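# Fork the loose switch onto the rack's yellow-taped rails

## Task

Carry the unscrewed switch with the fork and seat it on the rack's yellow-taped rail pair, slid all the way in. The rack is free-standing: it may tilt only a little (more counts as failure) and must finish in its original spot.

## Robot and tools

Robot: a single six-joint arm (shoulder pan, shoulder lift, elbow, wrist 1, wrist 2, wrist 3) carrying a rigid steel fork. The fork has no motor or sensor, so no call has a tool number and no result reports the tool. A load stays on only through gravity, friction and the fork's shape. The arm's root sits at (0, 0, +0.094) m in the scene frame, tilted very slightly.

Frame: everything uses the scene frame. Its origin is on the table top under the base; +z is up; looking along +x, +y is to the left. Reported positions are in metres, orientation as quat_wxyz, velocities in m/s and rad/s. Printed values may be a few centimetres off, more at long reach.

Fork geometry: the tool point is centred between the two blades, halfway along them, on the face that carries the load. Blades are 240 mm long, 30 mm wide, 8 mm thick, 110 mm apart, and point along the tool's -y axis. Their tips lie 120 mm from the tool point toward tool -y; the upright back legs lie 120 mm toward tool +y. Blades are level when tool +z points straight down. A block reaching about 10 cm from the last joint's axis toward fork -y rotates with the fork. If the tips droop, the load slides off. A heavier load makes the tool point sag below and tilt away from the commanded pose; compare the reported pose to what you sent and correct it.

execute_actions(actions, cameras): actions is one list for the single arm, holding actions run in turn. Each action is a table of up to 15 rows, one per 1/30 s step; a shorter table repeats its final row to fill 15 steps. Each row has 6 numbers in [-1, 1]: dx, dy, dz, rx, ry, rz. These are offsets, not poses: the target is measured from the Hand target at the start of that action, along scene axes, and every row in an action counts from that same start, not from the row before. 1.0 equals 0.6 m of travel or 180 degrees of turn; rx, ry, rz form one rotation vector turning about the Hand target's position. Sending the same offset again moves further. A translation longer than 1.0 may be scaled down along its direction. cameras: list of names, ["all"], or []; unknown names invalidate the call. Images come back only if actions is empty or cameras asks for them.

move(target, speed, blend, blocking, cameras): target is one 6-number row or a list of up to 15 rows, same scale and axes as above, each an offset from the Hand target at the moment of the call (not chained). The path is straight; it takes at least 0.5 s and a path over 10 s falls short. speed in m/s, 0.002 to 3.2, default 0.25 (rotation capped at twice that in rad/s); one value or one per target. blend in metres rounds corners between listed targets; 0 (default) stops at each. blocking=false returns after about 0.5 s while motion continues. The path ignores obstacles, the tool lags and can overshoot speed, especially with a straight arm. Avoid routes near the base: they can flip shoulder posture. The move: line reports done (within 3 mm and 2 degrees), off_target, moving, held or fault, plus limits such as paced (pose clipped) or held (steps withheld). Done does not mean no contact.

wait(seconds 0 to 10, cameras): lets time pass holding the last command; a running move continues. stop(cameras): brakes a running move, needing some distance. zoom_image(camera, region): camera is cam_head_left, cam_head_right or cam_wrist; region [x0, y0, x1, y1] in pixels of that camera's latest image, at most 504 by 504. read_manual(section): licence texts only. finished_scene(scene): scene number 1 or 2; ends the scene irreversibly, and the goal must hold with the robot idle.

Results: tool pose and velocities, Joint positions (URDF order), joint torques (total drive output including arm weight, positive toward increasing joint angle; noisy, offset, not a contact gauge), Joint velocities (may say within noise), Hand target (last commanded pose after clipping; next offsets start here), actions left and scene number. Cameras are 672x504; calibration for all three is supplied, the wrist camera's being derived from joint readings.

Control behaviour: each step, commanded orientation is clipped to within 32 degrees of the measured one. Motion trails commands by about 0.15 s. Joint targets move at most 2.09, 2.09, 2.62, 3.14, 3.14, 3.14 rad/s. The tool often stops short of the Hand target; waiting won't fix it, so send the remaining gap as an extra offset. To end a push, command a target back beyond the current tool point.

Faults: a contact torque at a joint limit (293, 293, 133, 49.8, 49.8, 49.8 N m) or an outside force near 150 N (plus or minus 25) halts the arm for 10 s, letting it yield. The arm is stiff, so even slightly overshooting a firm contact can trigger this. Holding loads, stretching out or pushing at unreachable poses heats motors: a MOTOR HOT line appears from 70 °C, and at 85 °C the brakes lock for 30 to 60 s or more.

Avoid: dropping the switch or releasing it while it moves, fast impacts, hard shoves, knocking the loose rack over or out of place, hitting the bolted camera stand, and anything leaving the table. Loose objects may get brief random nudges.

Each tool is called after "Call:" as a command line: name --argument value for each argument, lists and objects as JSON in quotes; but a table of rows of numbers goes row by row, as --pt "numbers of a row", without its own name.

## Session

Call:
execute_actions --actions '[]'

Scene clock: 0.00 s.
end_effector_position=(+0.6600, +0.2529, +0.3169) end_effector_quat_wxyz=(+0.049, +0.971, +0.235, +0.002)
Joint positions: [3.144 -1.402 1.911 -2.097 -1.658 1.049]
Joint velocities: within noise
Joint torques (N m): no reading
Hand target: +0.6600, +0.2529, +0.3169; +0.049, +0.971, +0.235, +0.002

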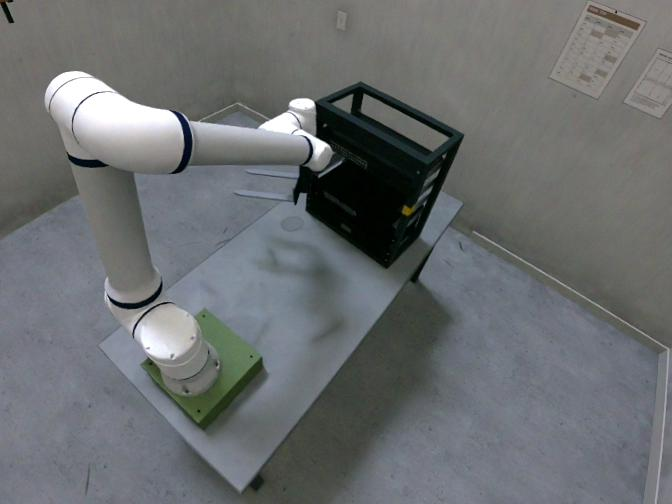

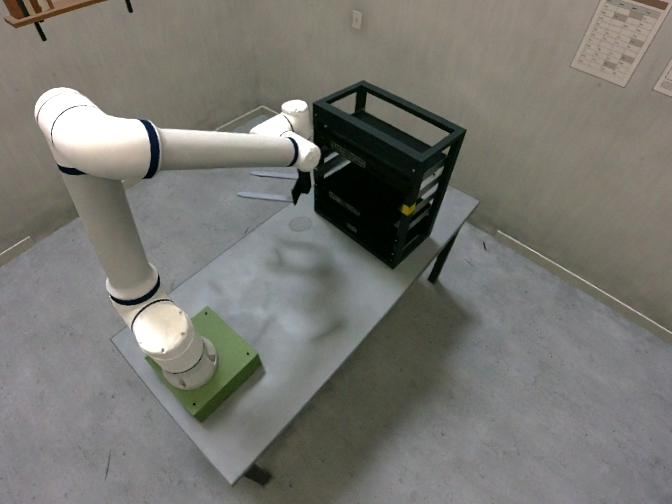

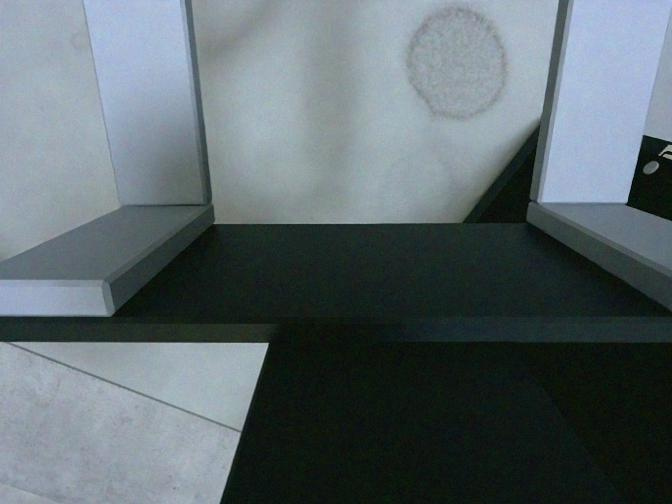

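Call:
zoom_image --camera "cam_head_left" --region '[280, 70, 480, 280]'

Call:
zoom_image --camera "cam_head_right" --region '[280, 70, 480, 280]'

Scaled by 2.400.

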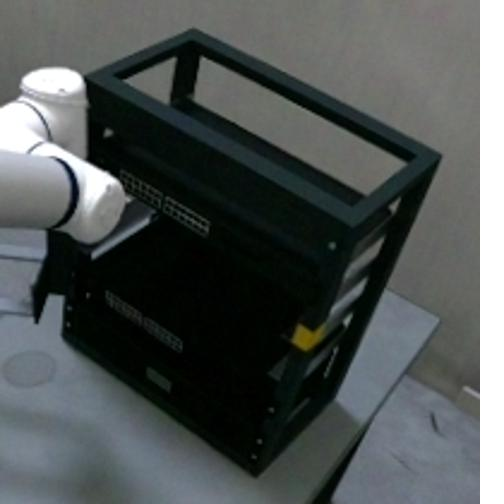

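Scaled by 2.400.

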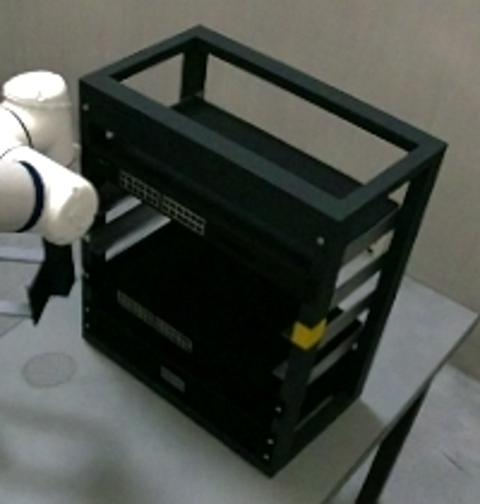

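Call:
move --pt "-0.267 -0.1 0.2 0 0 0" --pt "-0.267 -0.333 0.3 0.519 -0.323 -0.477" --speed 0.4 --blend 0.03 --cameras '["all"]'

Scene clock: 34.63 s.
end_effector_position=(+0.5006, +0.0944, +0.4784) end_effector_quat_wxyz=(-0.384, +0.775, -0.306, +0.398)
Joint positions: [2.006 -2.475 2.833 -1.911 -0.408 1.135]
Joint torques (N m): [7.63 38.35 -94.79 -8.15 5.44 -1.58]
Hand target: +0.5006, +0.0944, +0.4784; -0.384, +0.775, -0.305, +0.398 (not the last commanded pose)
Off the commanded pose: 0.045 m, 43 deg.
move: held (a check stopped the path); path passed 1 of 2 targets; limits=held
pose unreachable: on one or more control steps of this call, first in action 0 (counted from 0), an arm could not follow its commanded pose, so it was not sent that pose on those steps. It may still have moved: this result reports where it is.
cause: moving toward the commanded pose would bring two parts of the arm too close to each other (joints 3 (elbow) and 4 (wrist 1) lie between them).
camera_calibration:
cam_wrist: T_world_to_cam=[[0.516846, -0.776258, 0.360962, -0.348654], [-0.454302, -0.606082, -0.652897, 0.468316], [0.725589, 0.173462, -0.665906, 0.0334074], [0, 0, 0, 1]] pos_world=[0.368717, 0.00739701, 0.453859]

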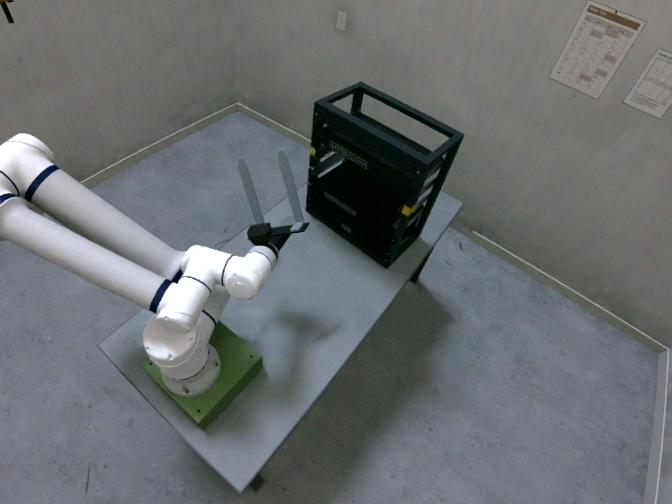

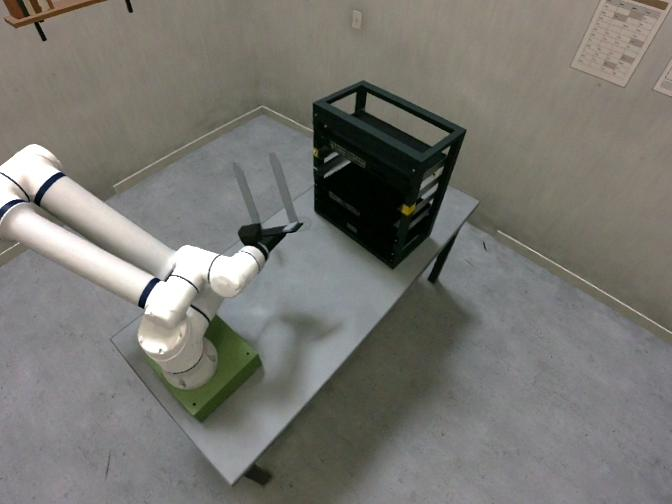

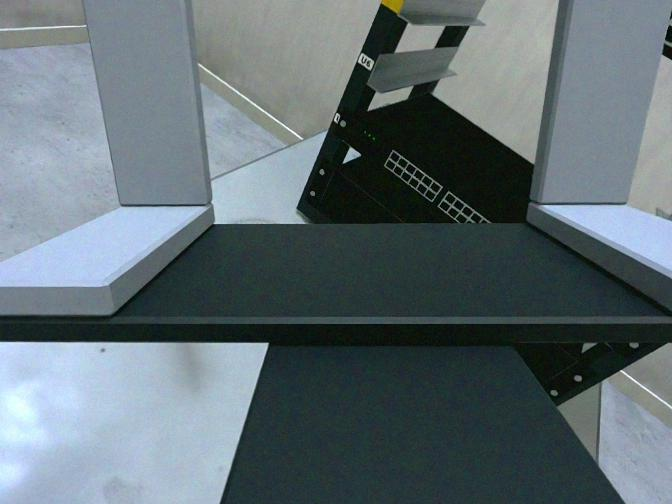

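Call:
move --pt "0.23 0 0.035 0 0 0" --pt "0.267 -0.157 0.035 0.157 -0.0975 -0.148" --speed 0.4 --blend 0.03 --cameras '["cam_wrist"]'

Scene clock: 42.90 s.
end_effector_position=(+0.6608, +0.0002, +0.4994) end_effector_quat_wxyz=(+0.500, -0.501, +0.499, -0.500)
Joint positions: [2.679 -0.982 2.589 -4.734 -1.06 3.138]
Joint torques (N m): [10.7 -46.51 -18.68 -9.08 -2.39 3.48]
Hand target: +0.6608, +0.0002, +0.4994; +0.500, -0.501, +0.499, -0.500
Off the commanded pose: 0.000 m, 0 deg.
move: done
camera_calibration:
cam_wrist: T_world_to_cam=[[0.0280286, -0.999552, -0.010511, -0.00358995], [-0.346737, 0.000140431, -0.937962, 0.5689], [0.937544, 0.0299343, -0.346578, -0.352063], [0, 0, 0, 1]] pos_world=[0.527434, 0.00687055, 0.411552]
Images, in order (width x height): cam_wrist 672x504.

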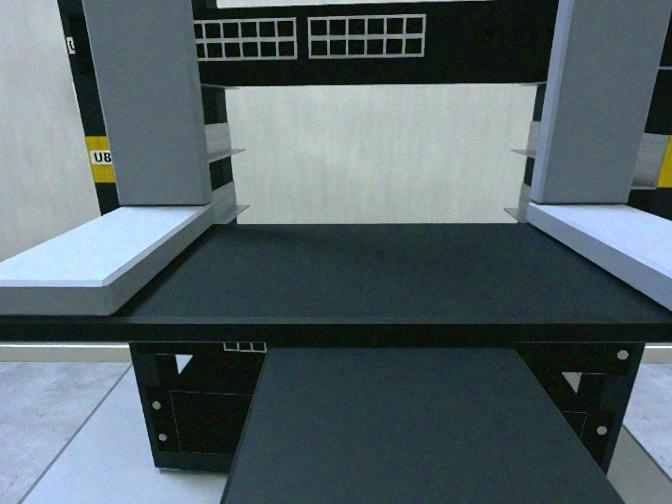

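Call:
move --target '[-0.05,0.2,0.1,0,0,0]' --cameras '["cam_wrist"]'

Call:
move --target '[0,-0.4,0,0,0,0]' --cameras '["cam_wrist"]'

Call:
move --target '[0.03,-0.1,-0.4,0,0,0]' --cameras '["cam_wrist"]'

Call:
move --target '[0,0.5,0,0,0,0]' --cameras '["cam_wrist"]'

Scene clock: 51.03 s.
end_effector_position=(+0.6308, +0.1201, +0.5593) end_effector_quat_wxyz=(+0.500, -0.501, +0.499, -0.500)
Joint positions: [3.003 -1.177 2.617 -4.569 -1.385 3.143]
Joint torques (N m): [7.03 -68.45 -33.99 -4.84 -2.38 3.4]
Hand target: +0.6308, +0.1202, +0.5594; +0.500, -0.501, +0.499, -0.500
Off the commanded pose: 0.000 m, 0 deg.
move: done
camera_calibration:
cam_wrist: T_world_to_cam=[[0.0279969, -0.999552, -0.0105988, 0.117884], [-0.34653, 0.000240421, -0.938039, 0.614585], [0.937621, 0.029935, -0.346368, -0.306906], [0, 0, 0, 1]] pos_world=[0.497434, 0.12687, 0.471452]
Images, in order (width x height): cam_wrist 672x504.

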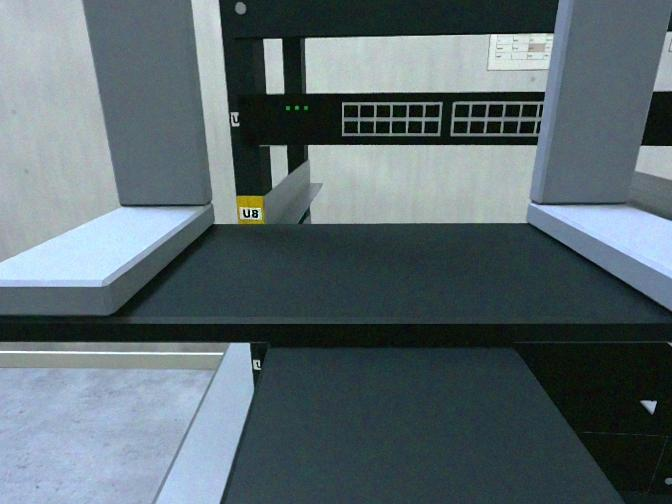

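Scene clock: 52.73 s.
end_effector_position=(+0.6308, -0.1197, +0.5594) end_effector_quat_wxyz=(+0.500, -0.501, +0.499, -0.500)
Joint positions: [2.326 -1.171 2.615 -4.565 -0.708 3.131]
Joint torques (N m): [-23.25 -46.23 -29.92 -2.1 1.91 -2.13]
Hand target: +0.6308, -0.1198, +0.5594; +0.500, -0.501, +0.499, -0.500
Off the commanded pose: 0.000 m, 0 deg.
move: done
camera_calibration:
cam_wrist: T_world_to_cam=[[0.0278681, -0.999555, -0.0106603, -0.121716], [-0.34662, 0.000339954, -0.938006, 0.614683], [0.937592, 0.0298356, -0.346456, -0.299683], [0, 0, 0, 1]] pos_world=[0.497433, -0.112929, 0.471452]
Images, in order (width x height): cam_wrist 672x504.

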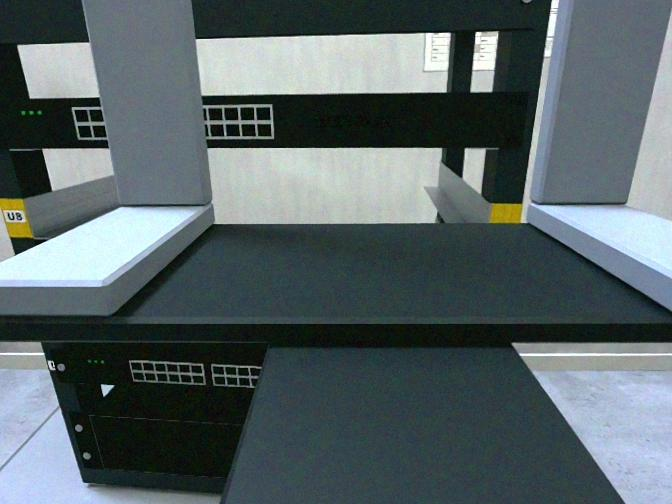

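Scene clock: 64.00 s.
end_effector_position=(+0.6483, -0.1779, +0.3268) end_effector_quat_wxyz=(+0.499, -0.502, +0.500, -0.500)
Joint positions: [2.254 -0.528 2.42 -5.007 -0.636 3.124]
Joint torques (N m): [-5.17 -75.98 17.98 -4.07 -0.27 0.36]
Hand target: +0.6483, -0.1779, +0.3268; +0.499, -0.502, +0.500, -0.500 (not the last commanded pose)
Off the commanded pose: 0.008 m, 0 deg.
FORCE FAULT: contact force on the arm reached its limit, and the arm stopped for 10 seconds. The contact can be on any part of the arm, not only on its tool. That time counts as 20 of the actions that you can send in this scene. The arm's remaining commands of this call were not run. The arm's target is now where it stood when the stop ended, not its last command. The arm accepts commands again.
move: fault
camera_calibration:
cam_wrist: T_world_to_cam=[[0.027753, -0.999561, -0.0103883, -0.182854], [-0.349227, 0.0000421387, -0.937038, 0.403959], [0.936627, 0.0296335, -0.349072, -0.393527], [0, 0, 0, 1]] pos_world=[0.514736, -0.171129, 0.239256]
Images, in order (width x height): cam_wrist 672x504.

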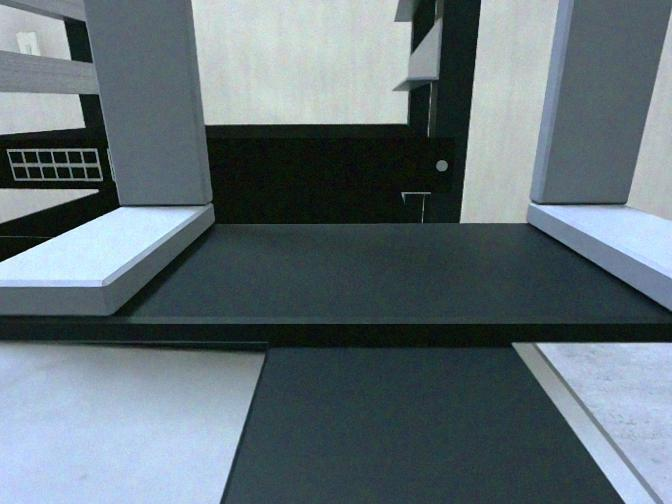

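not run: an earlier result of this reply reported a stop or a fault. Calls in your next reply go to the robot.

Call:
move --target '[0,0,0.08,0,0,0]' --cameras '["cam_wrist"]'

Call:
move --target '[0,0.5,0,0,0,0]' --cameras '["all"]'

Call:
move --target '[0,0,0.28,0,0,0]' --cameras '["cam_wrist"]'

Call:
move --target '[0,-0.5,0.0,0,0,0]' --cameras '["cam_wrist"]'

Scene clock: 69.23 s.
end_effector_position=(+0.6483, -0.1779, +0.3747) end_effector_quat_wxyz=(+0.499, -0.502, +0.500, -0.500)
Joint positions: [2.255 -0.644 2.463 -4.934 -0.636 3.124]
Joint torques (N m): [10.94 -86.69 24.7 -1.77 -1.55 -1.99]
Hand target: +0.6483, -0.1779, +0.3748; +0.499, -0.502, +0.500, -0.500
Off the commanded pose: 0.000 m, 0 deg.
move: done
camera_calibration:
cam_wrist: T_world_to_cam=[[0.0276262, -0.999564, -0.010447, -0.182274], [-0.34914, 0.000144193, -0.937071, 0.448825], [0.936663, 0.0295351, -0.348984, -0.376867], [0, 0, 0, 1]] pos_world=[0.514736, -0.171129, 0.287156]
Images, in order (width x height): cam_wrist 672x504.

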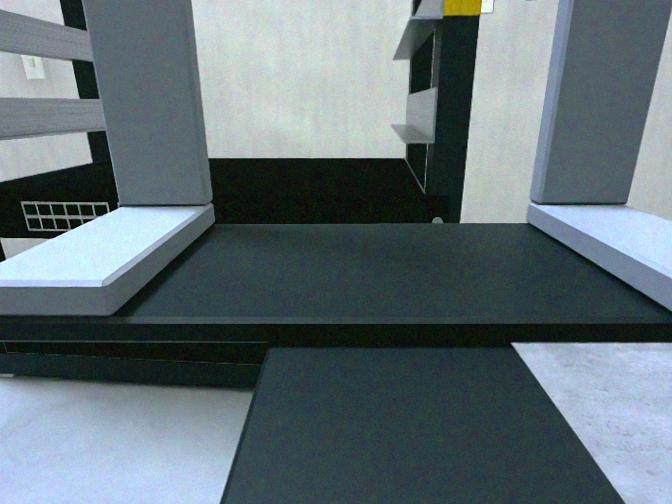

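Scene clock: 71.23 s.
end_effector_position=(+0.6483, +0.1221, +0.3748) end_effector_quat_wxyz=(+0.499, -0.502, +0.500, -0.500)
Joint positions: [3.021 -0.632 2.504 -4.997 -1.403 3.143]
Joint torques (N m): [11.92 -88.89 -0.08 -5.13 -2.33 3.22]
Hand target: +0.6483, +0.1221, +0.3748; +0.499, -0.502, +0.500, -0.500
Off the commanded pose: 0.000 m, 0 deg.
move: done
camera_calibration:
cam_wrist: T_world_to_cam=[[0.027753, -0.999561, -0.0103883, 0.117413], [-0.349227, 0.0000421387, -0.937038, 0.448924], [0.936627, 0.0296335, -0.349072, -0.385659], [0, 0, 0, 1]] pos_world=[0.514736, 0.128771, 0.287256]

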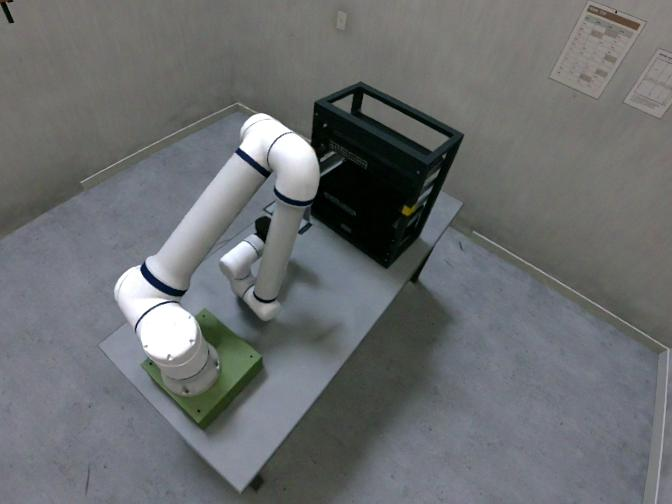

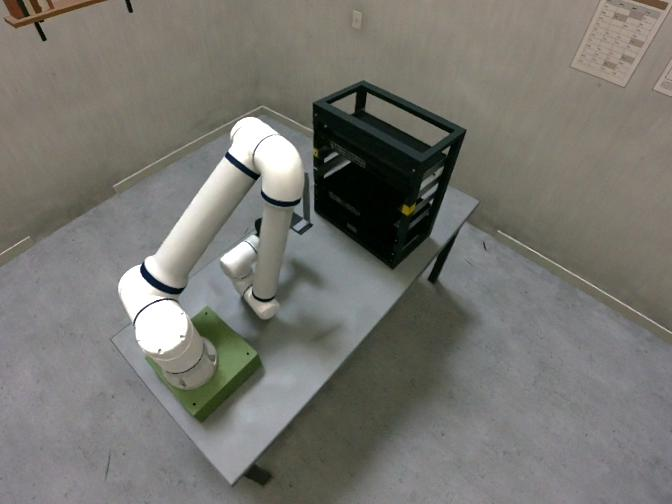

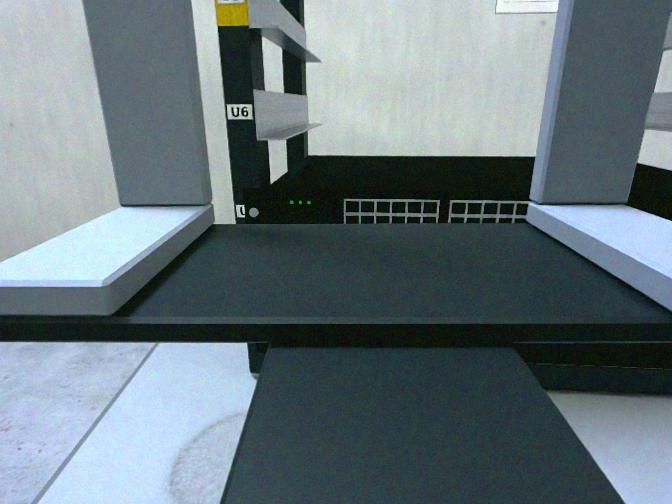

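Scene clock: 72.70 s.
end_effector_position=(+0.6483, +0.1221, +0.5427) end_effector_quat_wxyz=(+0.499, -0.502, +0.500, -0.500)
Joint positions: [3.019 -1.12 2.584 -4.59 -1.401 3.143]
Joint torques (N m): [10.39 -72.23 -6.95 -5.21 -2.48 -2.17]
Hand target: +0.6483, +0.1221, +0.5428; +0.499, -0.502, +0.500, -0.500
Off the commanded pose: 0.000 m, 0 deg.
move: done
camera_calibration:
cam_wrist: T_world_to_cam=[[0.0277546, -0.999561, -0.0103854, 0.119255], [-0.349138, 0.0000416456, -0.937071, 0.606222], [0.93666, 0.029634, -0.348984, -0.32711], [0, 0, 0, 1]] pos_world=[0.514736, 0.128871, 0.455156]
Images, in order (width x height): cam_wrist 672x504.

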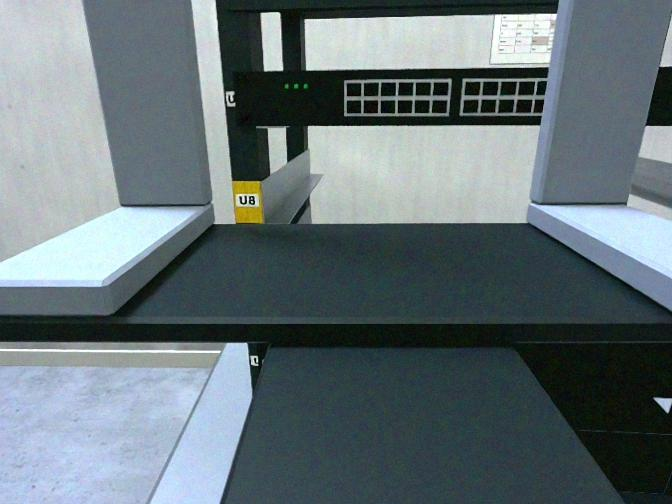

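Scene clock: 74.60 s.
end_effector_position=(+0.6483, -0.1777, +0.5428) end_effector_quat_wxyz=(+0.499, -0.502, +0.500, -0.500)
Joint positions: [2.258 -1.105 2.539 -4.549 -0.64 3.124]
Joint torques (N m): [-22.47 -44.42 -29.43 -1.69 1.95 -2.18]
Hand target: +0.6483, -0.1779, +0.5428; +0.499, -0.502, +0.500, -0.500
Off the commanded pose: 0.000 m, 0 deg.
move: done
camera_calibration:
cam_wrist: T_world_to_cam=[[0.0276262, -0.999564, -0.010447, -0.180318], [-0.34914, 0.000144193, -0.937071, 0.606346], [0.936663, 0.0295351, -0.348984, -0.318209], [0, 0, 0, 1]] pos_world=[0.514736, -0.170929, 0.455256]
Images, in order (width x height): cam_wrist 672x504.

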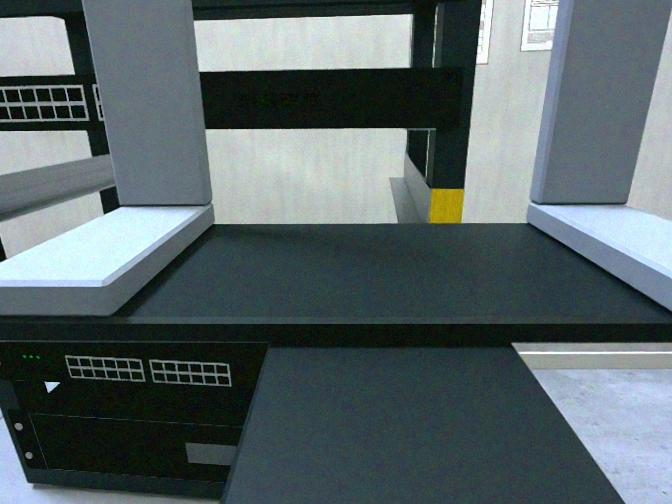

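Call:
move --target '[-0.0,0.2965,-0.072,0,0,0]' --cameras '["all"]'

Call:
zoom_image --camera "cam_wrist" --region '[0, 0, 240, 240]'

Call:
zoom_image --camera "cam_wrist" --region '[432, 0, 672, 240]'

Call:
zoom_image --camera "cam_head_right" --region '[300, 70, 480, 280]'

Call:
zoom_image --camera "cam_head_left" --region '[300, 70, 480, 280]'

Call:
zoom_image --camera "cam_wrist" --region '[50, 300, 300, 504]'

Call:
zoom_image --camera "cam_wrist" --region '[422, 300, 672, 504]'

Scene clock: 119.50 s.
end_effector_position=(+0.6483, -0.0001, +0.4996) end_effector_quat_wxyz=(+0.499, -0.502, +0.500, -0.500)
Joint positions: [2.658 -0.983 2.616 -4.756 -1.04 3.136]
Joint torques (N m): [9.99 -45.45 -17.01 -8.92 -2.63 3.17]
Hand target: +0.6483, +0.0000, +0.4996; +0.499, -0.502, +0.500, -0.500
Off the commanded pose: 0.000 m, 0 deg.
move: done
camera_calibration:
cam_wrist: T_world_to_cam=[[0.027753, -0.999561, -0.0103883, -0.00333572], [-0.349227, 0.0000421387, -0.937038, 0.565965], [0.936627, 0.0296335, -0.349072, -0.338442], [0, 0, 0, 1]] pos_world=[0.514736, 0.00667109, 0.412156]

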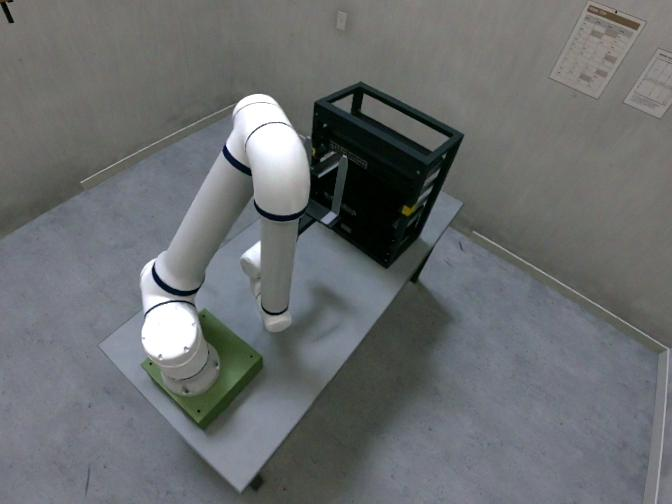

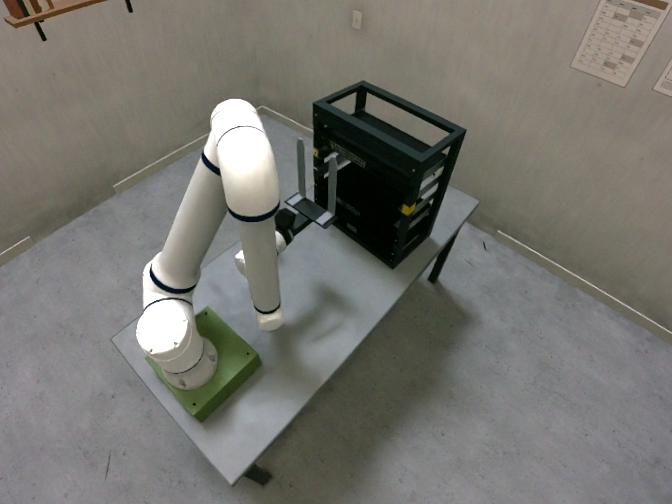

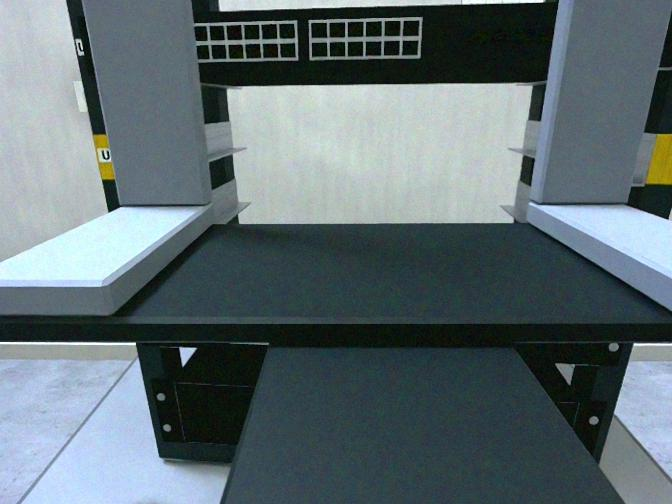

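Scaled by 2.100.

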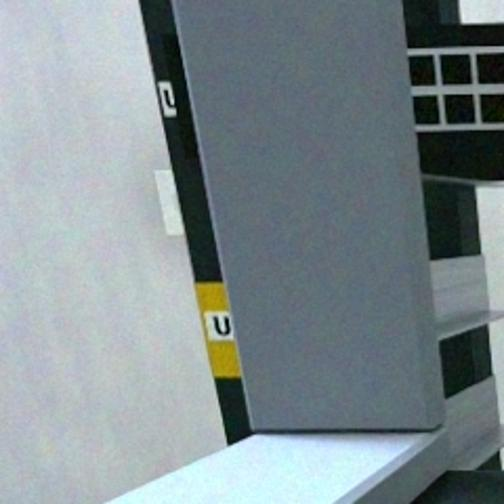

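Scaled by 2.100.

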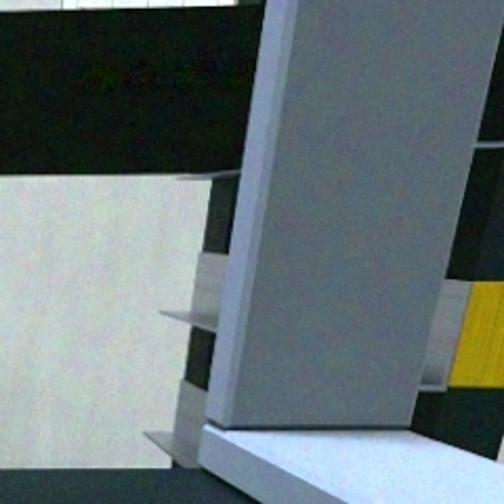

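Scaled by 2.400.

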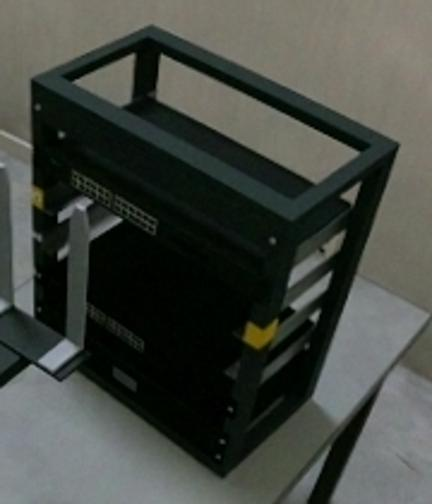

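Scaled by 2.400.

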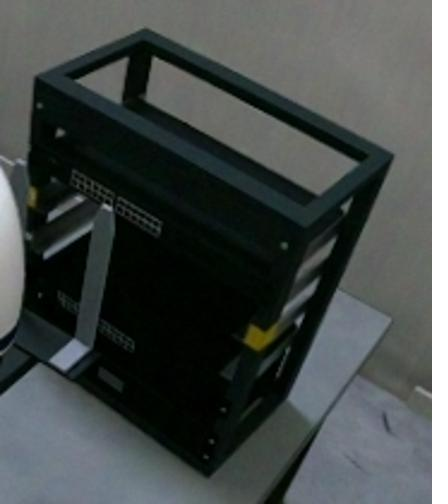

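Scaled by 2.016.

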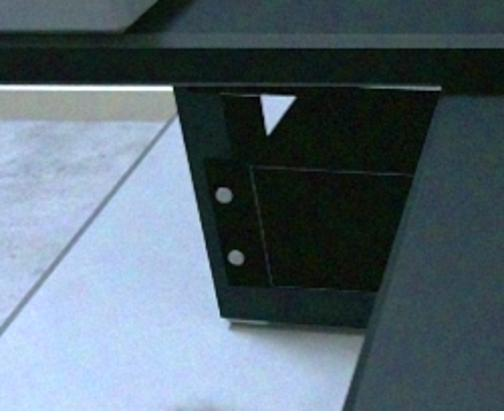

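Scaled by 2.016.

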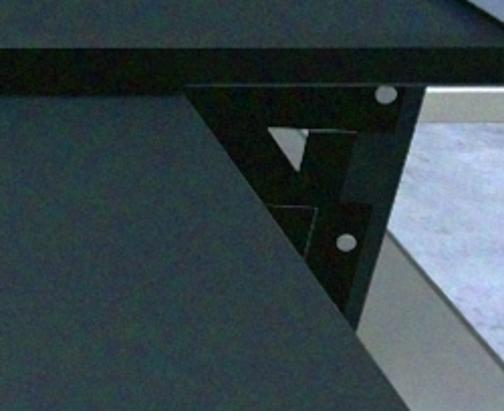

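Call:
move --pt "0 -0.0172 0.05 0.01445 0.4999 -0.01445" --pt "0.1095 -0.0172 -0.136 0.01445 0.4999 -0.01445" --speed '[0.4,0.2]' --blend '[0.02,0]' --cameras '["all"]'

Call:
zoom_image --camera "cam_head_right" --region '[260, 70, 480, 280]'

Call:
zoom_image --camera "cam_head_left" --region '[260, 70, 480, 280]'

Scene clock: 158.47 s.
end_effector_position=(+0.7139, -0.0103, +0.4182) end_effector_quat_wxyz=(+0.001, +0.687, -0.726, -0.001)
Joint positions: [2.862 -1.756 2.081 -1.878 -1.568 2.871]
Joint torques (N m): [10.11 -27.32 -73.78 -10.07 -2.16 3.15]
Hand target: +0.7140, -0.0103, +0.4180; +0.001, +0.687, -0.726, -0.001
Off the commanded pose: 0.000 m, 0 deg.
move: done
camera_calibration:
cam_wrist: T_world_to_cam=[[-0.0681449, -0.997292, -0.0276631, 0.0594952], [-0.93541, 0.0542253, 0.349382, 0.393646], [-0.346936, 0.0496849, -0.936572, 0.734221], [0, 0, 0, 1]] pos_world=[0.627002, 0.00150878, 0.551764]

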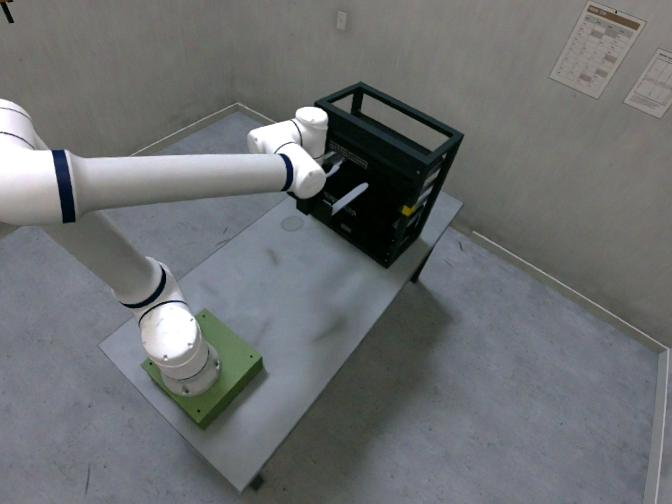

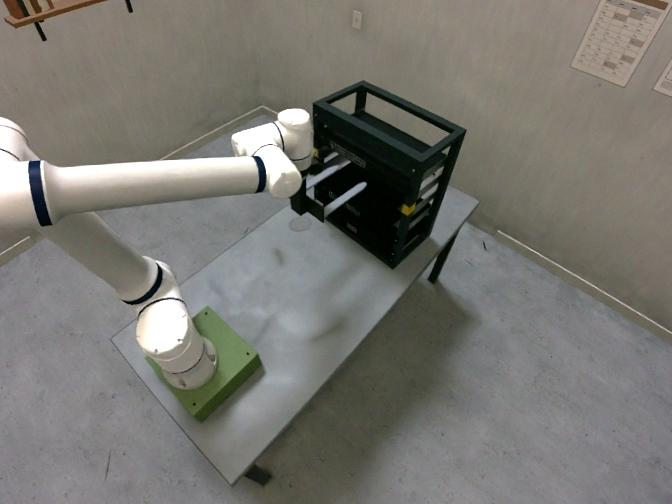

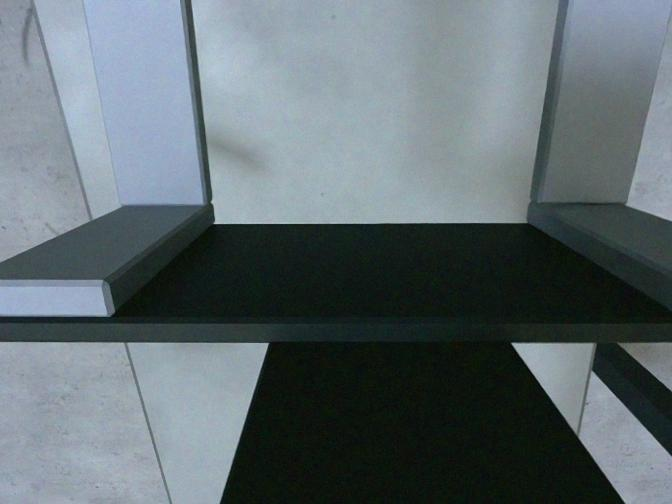

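Scaled by 2.291.

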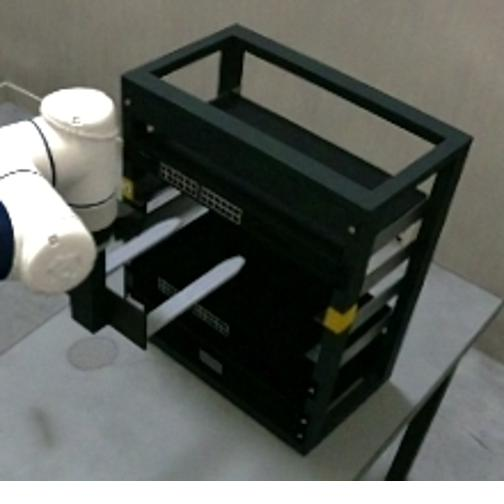

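Scaled by 2.291.

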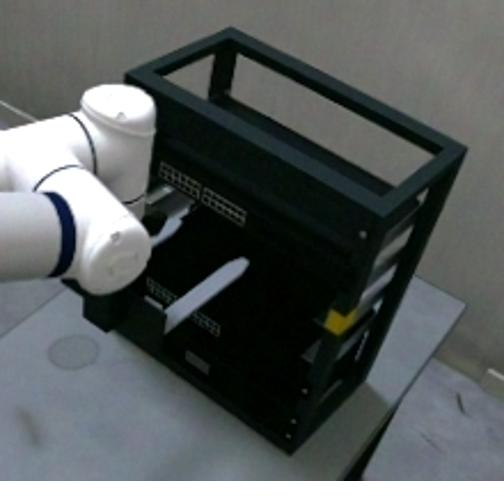

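Call:
move --target '[0.3325,-0.0187,0,0,0,0]' --speed 0.15 --cameras '["all"]'

Call:
zoom_image --camera "cam_head_right" --region '[260, 70, 480, 280]'

Call:
zoom_image --camera "cam_head_left" --region '[260, 70, 480, 280]'

Scene clock: 177.10 s.
end_effector_position=(+0.9133, -0.0215, +0.4180) end_effector_quat_wxyz=(+0.001, +0.687, -0.726, -0.001)
Joint positions: [2.933 -1.414 1.75 -1.889 -1.567 2.942]
Joint torques (N m): [8.6 -65.34 -97.89 -5.36 -1.07 3.5]
Hand target: +0.9135, -0.0215, +0.4180; +0.001, +0.687, -0.726, -0.001
Off the commanded pose: 0.000 m, 0 deg.
move: done
camera_calibration:
cam_wrist: T_world_to_cam=[[-0.0681781, -0.997287, -0.0277638, 0.0619937], [-0.935441, 0.0542258, 0.349299, 0.58088], [-0.346846, 0.0497859, -0.9366, 0.803804], [0, 0, 0, 1]] pos_world=[0.826402, -0.00969138, 0.551664]

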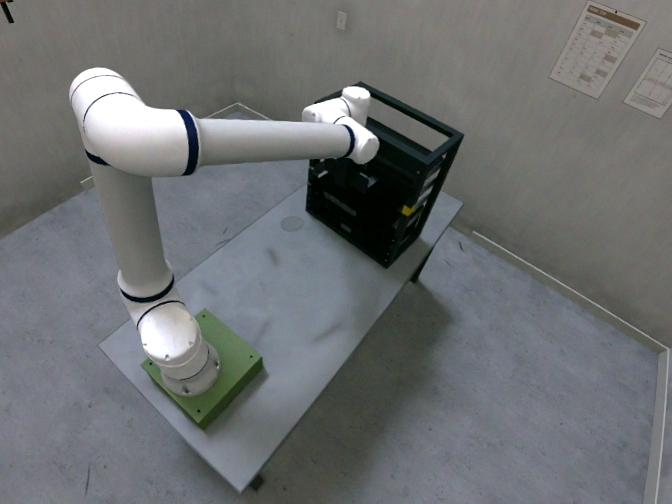

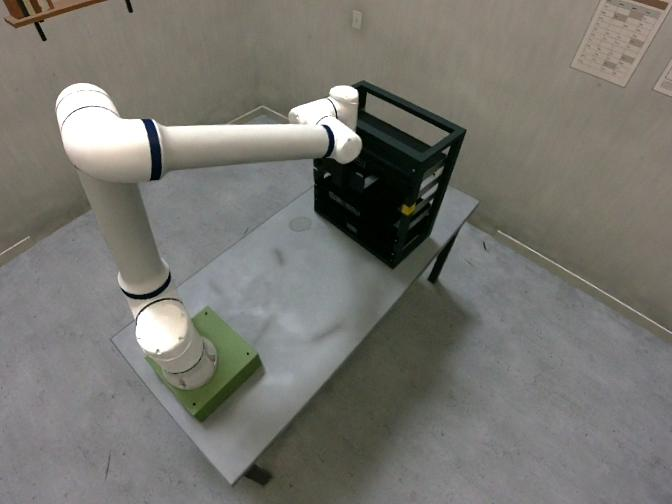

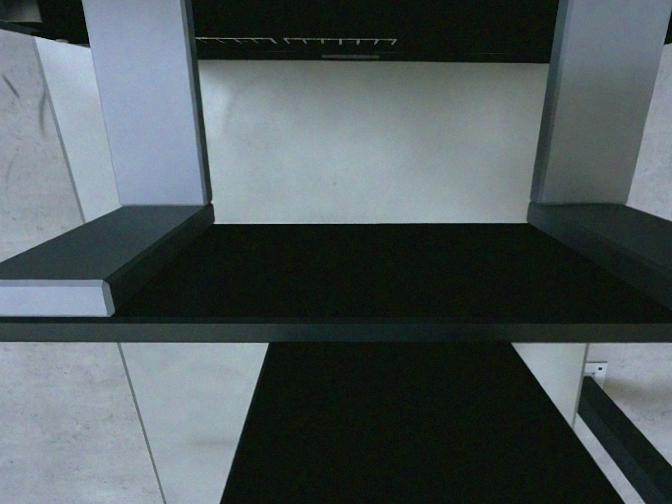

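Scaled by 2.291.

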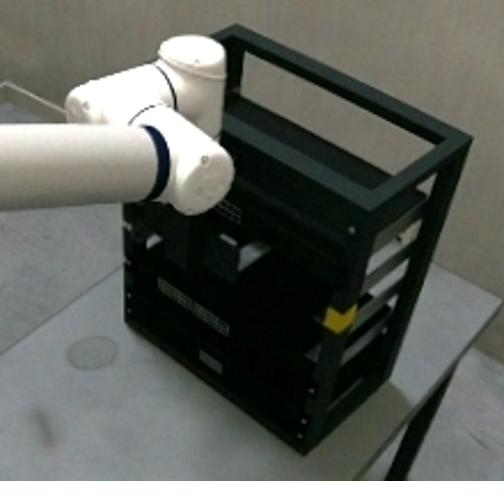

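Scaled by 2.291.

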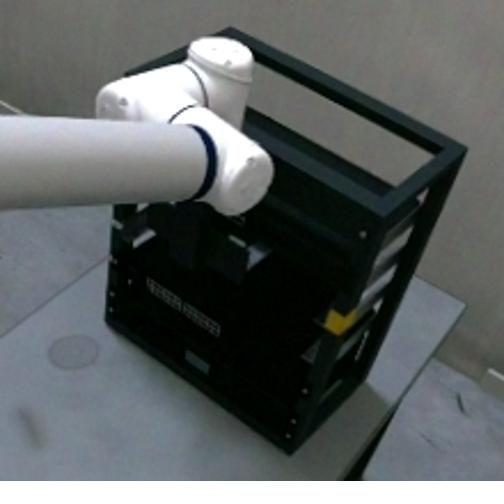

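Call:
move --target '[0,0,0.015,0,0,-0.0028]' --speed 0.05

Call:
move --target '[0,0,0.005,0,0,0]' --speed 0.03

Call:
move --target '[0,0,0.005,0,0,0]' --speed 0.03

Call:
move --target '[0,0,0.005,0,0,0]' --speed 0.03 --cameras '["all"]'

Scene clock: 188.33 s.
end_effector_position=(+0.9135, -0.0215, +0.4268) end_effector_quat_wxyz=(+0.001, +0.684, -0.729, -0.001) end_effector_velocity=(+0.000, +0.000, +0.001) end_effector_angular_velocity=(+0.001, +0.002, -0.002)
Joint positions: [2.935 -1.418 1.739 -1.874 -1.567 2.952]
Joint velocities: [0 0 -0.003 0.005 0 0.003]
Joint torques (N m): [8.81 -89.64 -98.29 -5.06 0.84 3.43]
Hand target: +0.9135, -0.0215, +0.4270; +0.001, +0.684, -0.729, -0.001
Off the commanded pose: 0.000 m, 0 deg.
move: done

Scene clock: 189.03 s.
end_effector_position=(+0.9135, -0.0215, +0.4299) end_effector_quat_wxyz=(+0.001, +0.684, -0.729, -0.001)
Joint positions: [2.935 -1.42 1.735 -1.868 -1.567 2.953]
Joint torques (N m): [8.76 -92.07 -98.85 -5.26 1.18 3.5]
Hand target: +0.9135, -0.0215, +0.4300; +0.001, +0.684, -0.729, -0.001
Off the commanded pose: 0.000 m, 0 deg.
move: done

Scene clock: 189.73 s.
end_effector_position=(+0.9135, -0.0215, +0.4329) end_effector_quat_wxyz=(+0.001, +0.684, -0.729, -0.001)
Joint positions: [2.935 -1.421 1.731 -1.863 -1.567 2.953]
Joint torques (N m): [4.94 -91.55 -98.6 -5.11 1.08 2.71]
Hand target: +0.9135, -0.0215, +0.4330; +0.001, +0.684, -0.729, -0.001
Off the commanded pose: 0.000 m, 0 deg.
move: done

Scene clock: 190.43 s.
end_effector_position=(+0.9135, -0.0215, +0.4359) end_effector_quat_wxyz=(+0.001, +0.684, -0.729, -0.001)
Joint positions: [2.935 -1.423 1.727 -1.858 -1.567 2.953]
Joint torques (N m): [-2.63 -91.59 -98.15 -5.19 1.33 1.15]
Hand target: +0.9135, -0.0215, +0.4360; +0.001, +0.684, -0.729, -0.001
Off the commanded pose: 0.000 m, 0 deg.
move: done
camera_calibration:
cam_wrist: T_world_to_cam=[[-0.0768696, -0.996656, -0.027717, 0.0704601], [-0.934925, 0.0623941, 0.349316, 0.574516], [-0.346418, 0.0527651, -0.936595, 0.820203], [0, 0, 0, 1]] pos_world=[0.826679, -0.00889996, 0.569464]

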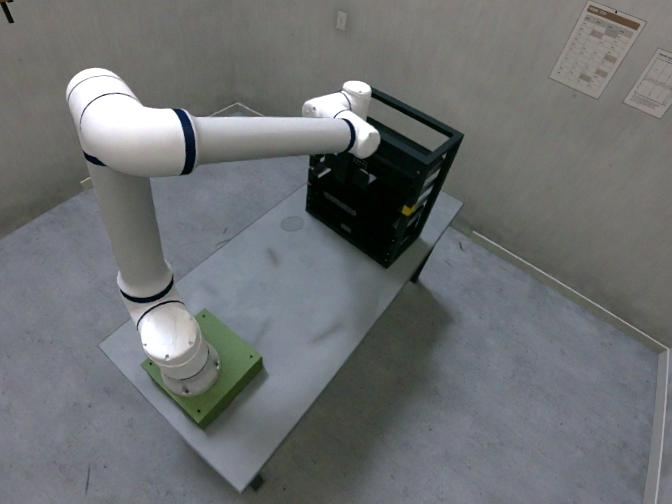

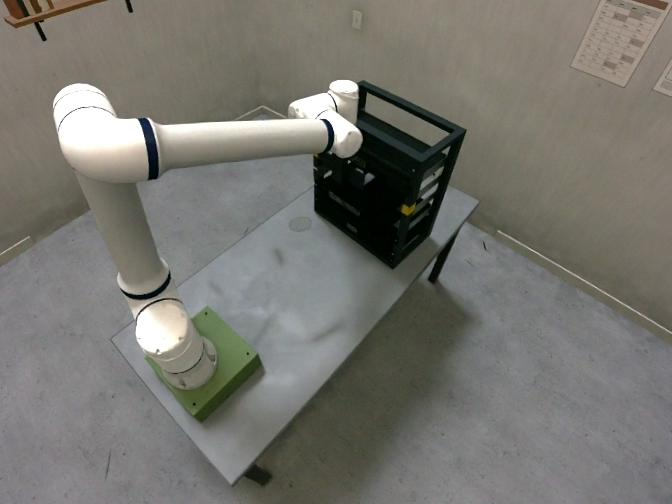

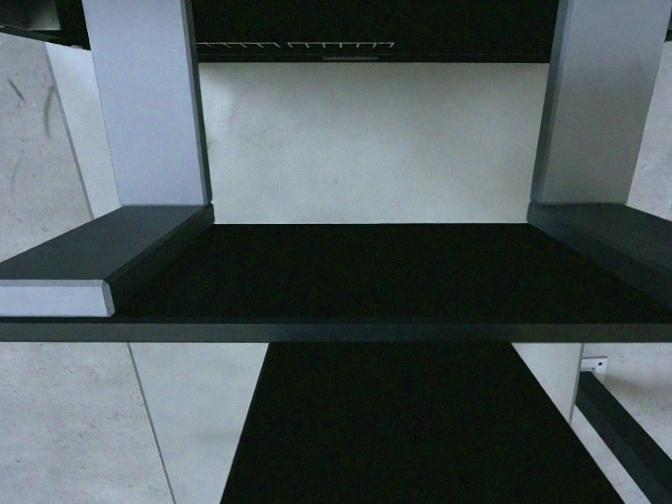

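Call:
move --target '[0,0,0.005,0,0,0]' --speed 0.03

Call:
move --target '[0,0,0.005,0,0,0]' --speed 0.03

Call:
move --target '[0,0,0.005,0,0,0]' --speed 0.03 --cameras '["all"]'

Scene clock: 194.60 s.
end_effector_position=(+0.9135, -0.0215, +0.4387) end_effector_quat_wxyz=(+0.001, +0.684, -0.729, -0.002)
Joint positions: [2.935 -1.424 1.723 -1.852 -1.567 2.952]
Joint torques (N m): [-14.05 -104.07 -112.2 -7.47 0.8 -1.32]
Hand target: +0.9135, -0.0215, +0.4390; +0.001, +0.684, -0.729, -0.001
Off the commanded pose: 0.000 m, 0 deg.
move: done

Scene clock: 195.30 s.
end_effector_position=(+0.9135, -0.0215, +0.4417) end_effector_quat_wxyz=(+0.001, +0.684, -0.729, -0.002)
Joint positions: [2.935 -1.425 1.72 -1.847 -1.567 2.952]
Joint torques (N m): [-14.49 -115.74 -125.5 -11.29 1.08 -1.45]
Hand target: +0.9135, -0.0215, +0.4420; +0.001, +0.684, -0.729, -0.001
Off the commanded pose: 0.000 m, 0 deg.
move: done

Scene clock: 196.00 s.
end_effector_position=(+0.9135, -0.0215, +0.4449) end_effector_quat_wxyz=(+0.001, +0.684, -0.729, -0.001)
Joint positions: [2.935 -1.427 1.716 -1.842 -1.567 2.952]
Joint torques (N m): [-14.31 -127.89 -143.06 -18.25 3.22 -1.43]
Hand target: +0.9135, -0.0215, +0.4450; +0.001, +0.684, -0.729, -0.001
Off the commanded pose: 0.000 m, 0 deg.
move: done
camera_calibration:
cam_wrist: T_world_to_cam=[[-0.0768751, -0.996656, -0.0277074, 0.0706089], [-0.934892, 0.0623976, 0.349404, 0.5713], [-0.346506, 0.0527638, -0.936563, 0.828691], [0, 0, 0, 1]] pos_world=[0.826679, -0.00899996, 0.578464]

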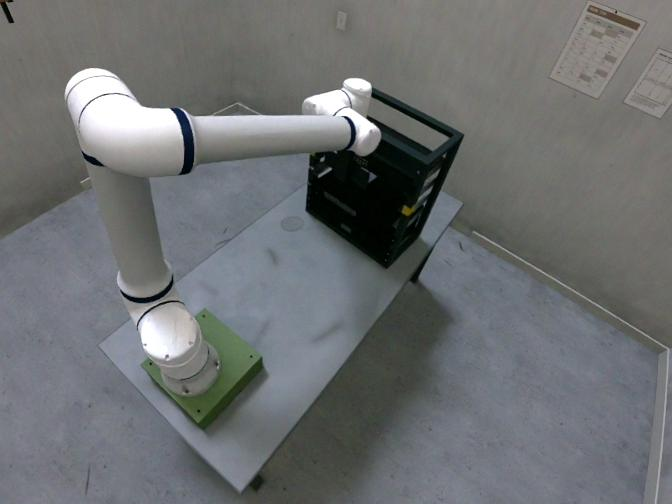

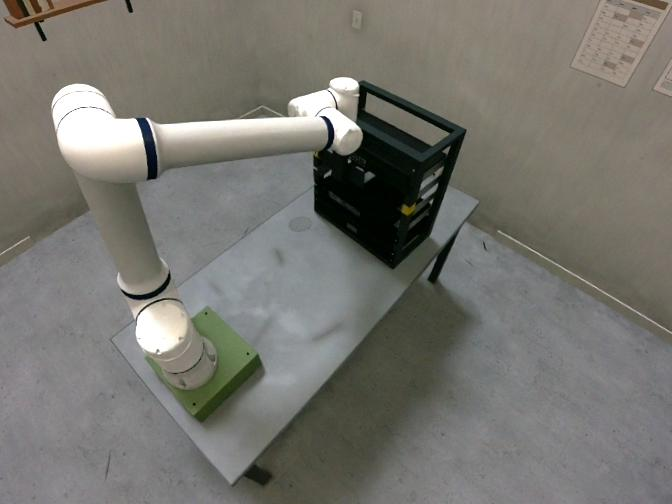

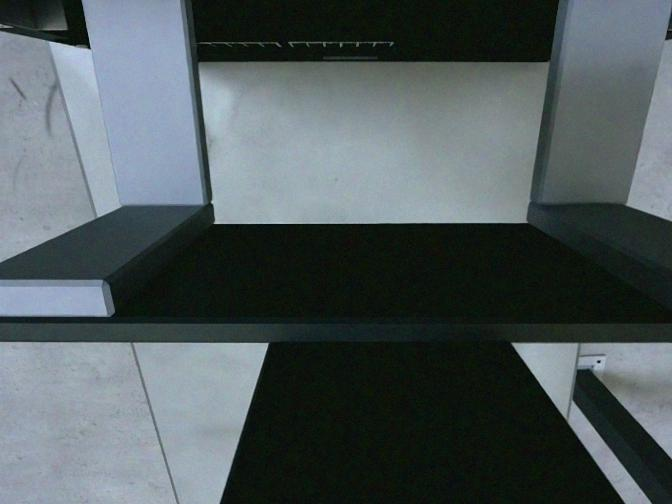

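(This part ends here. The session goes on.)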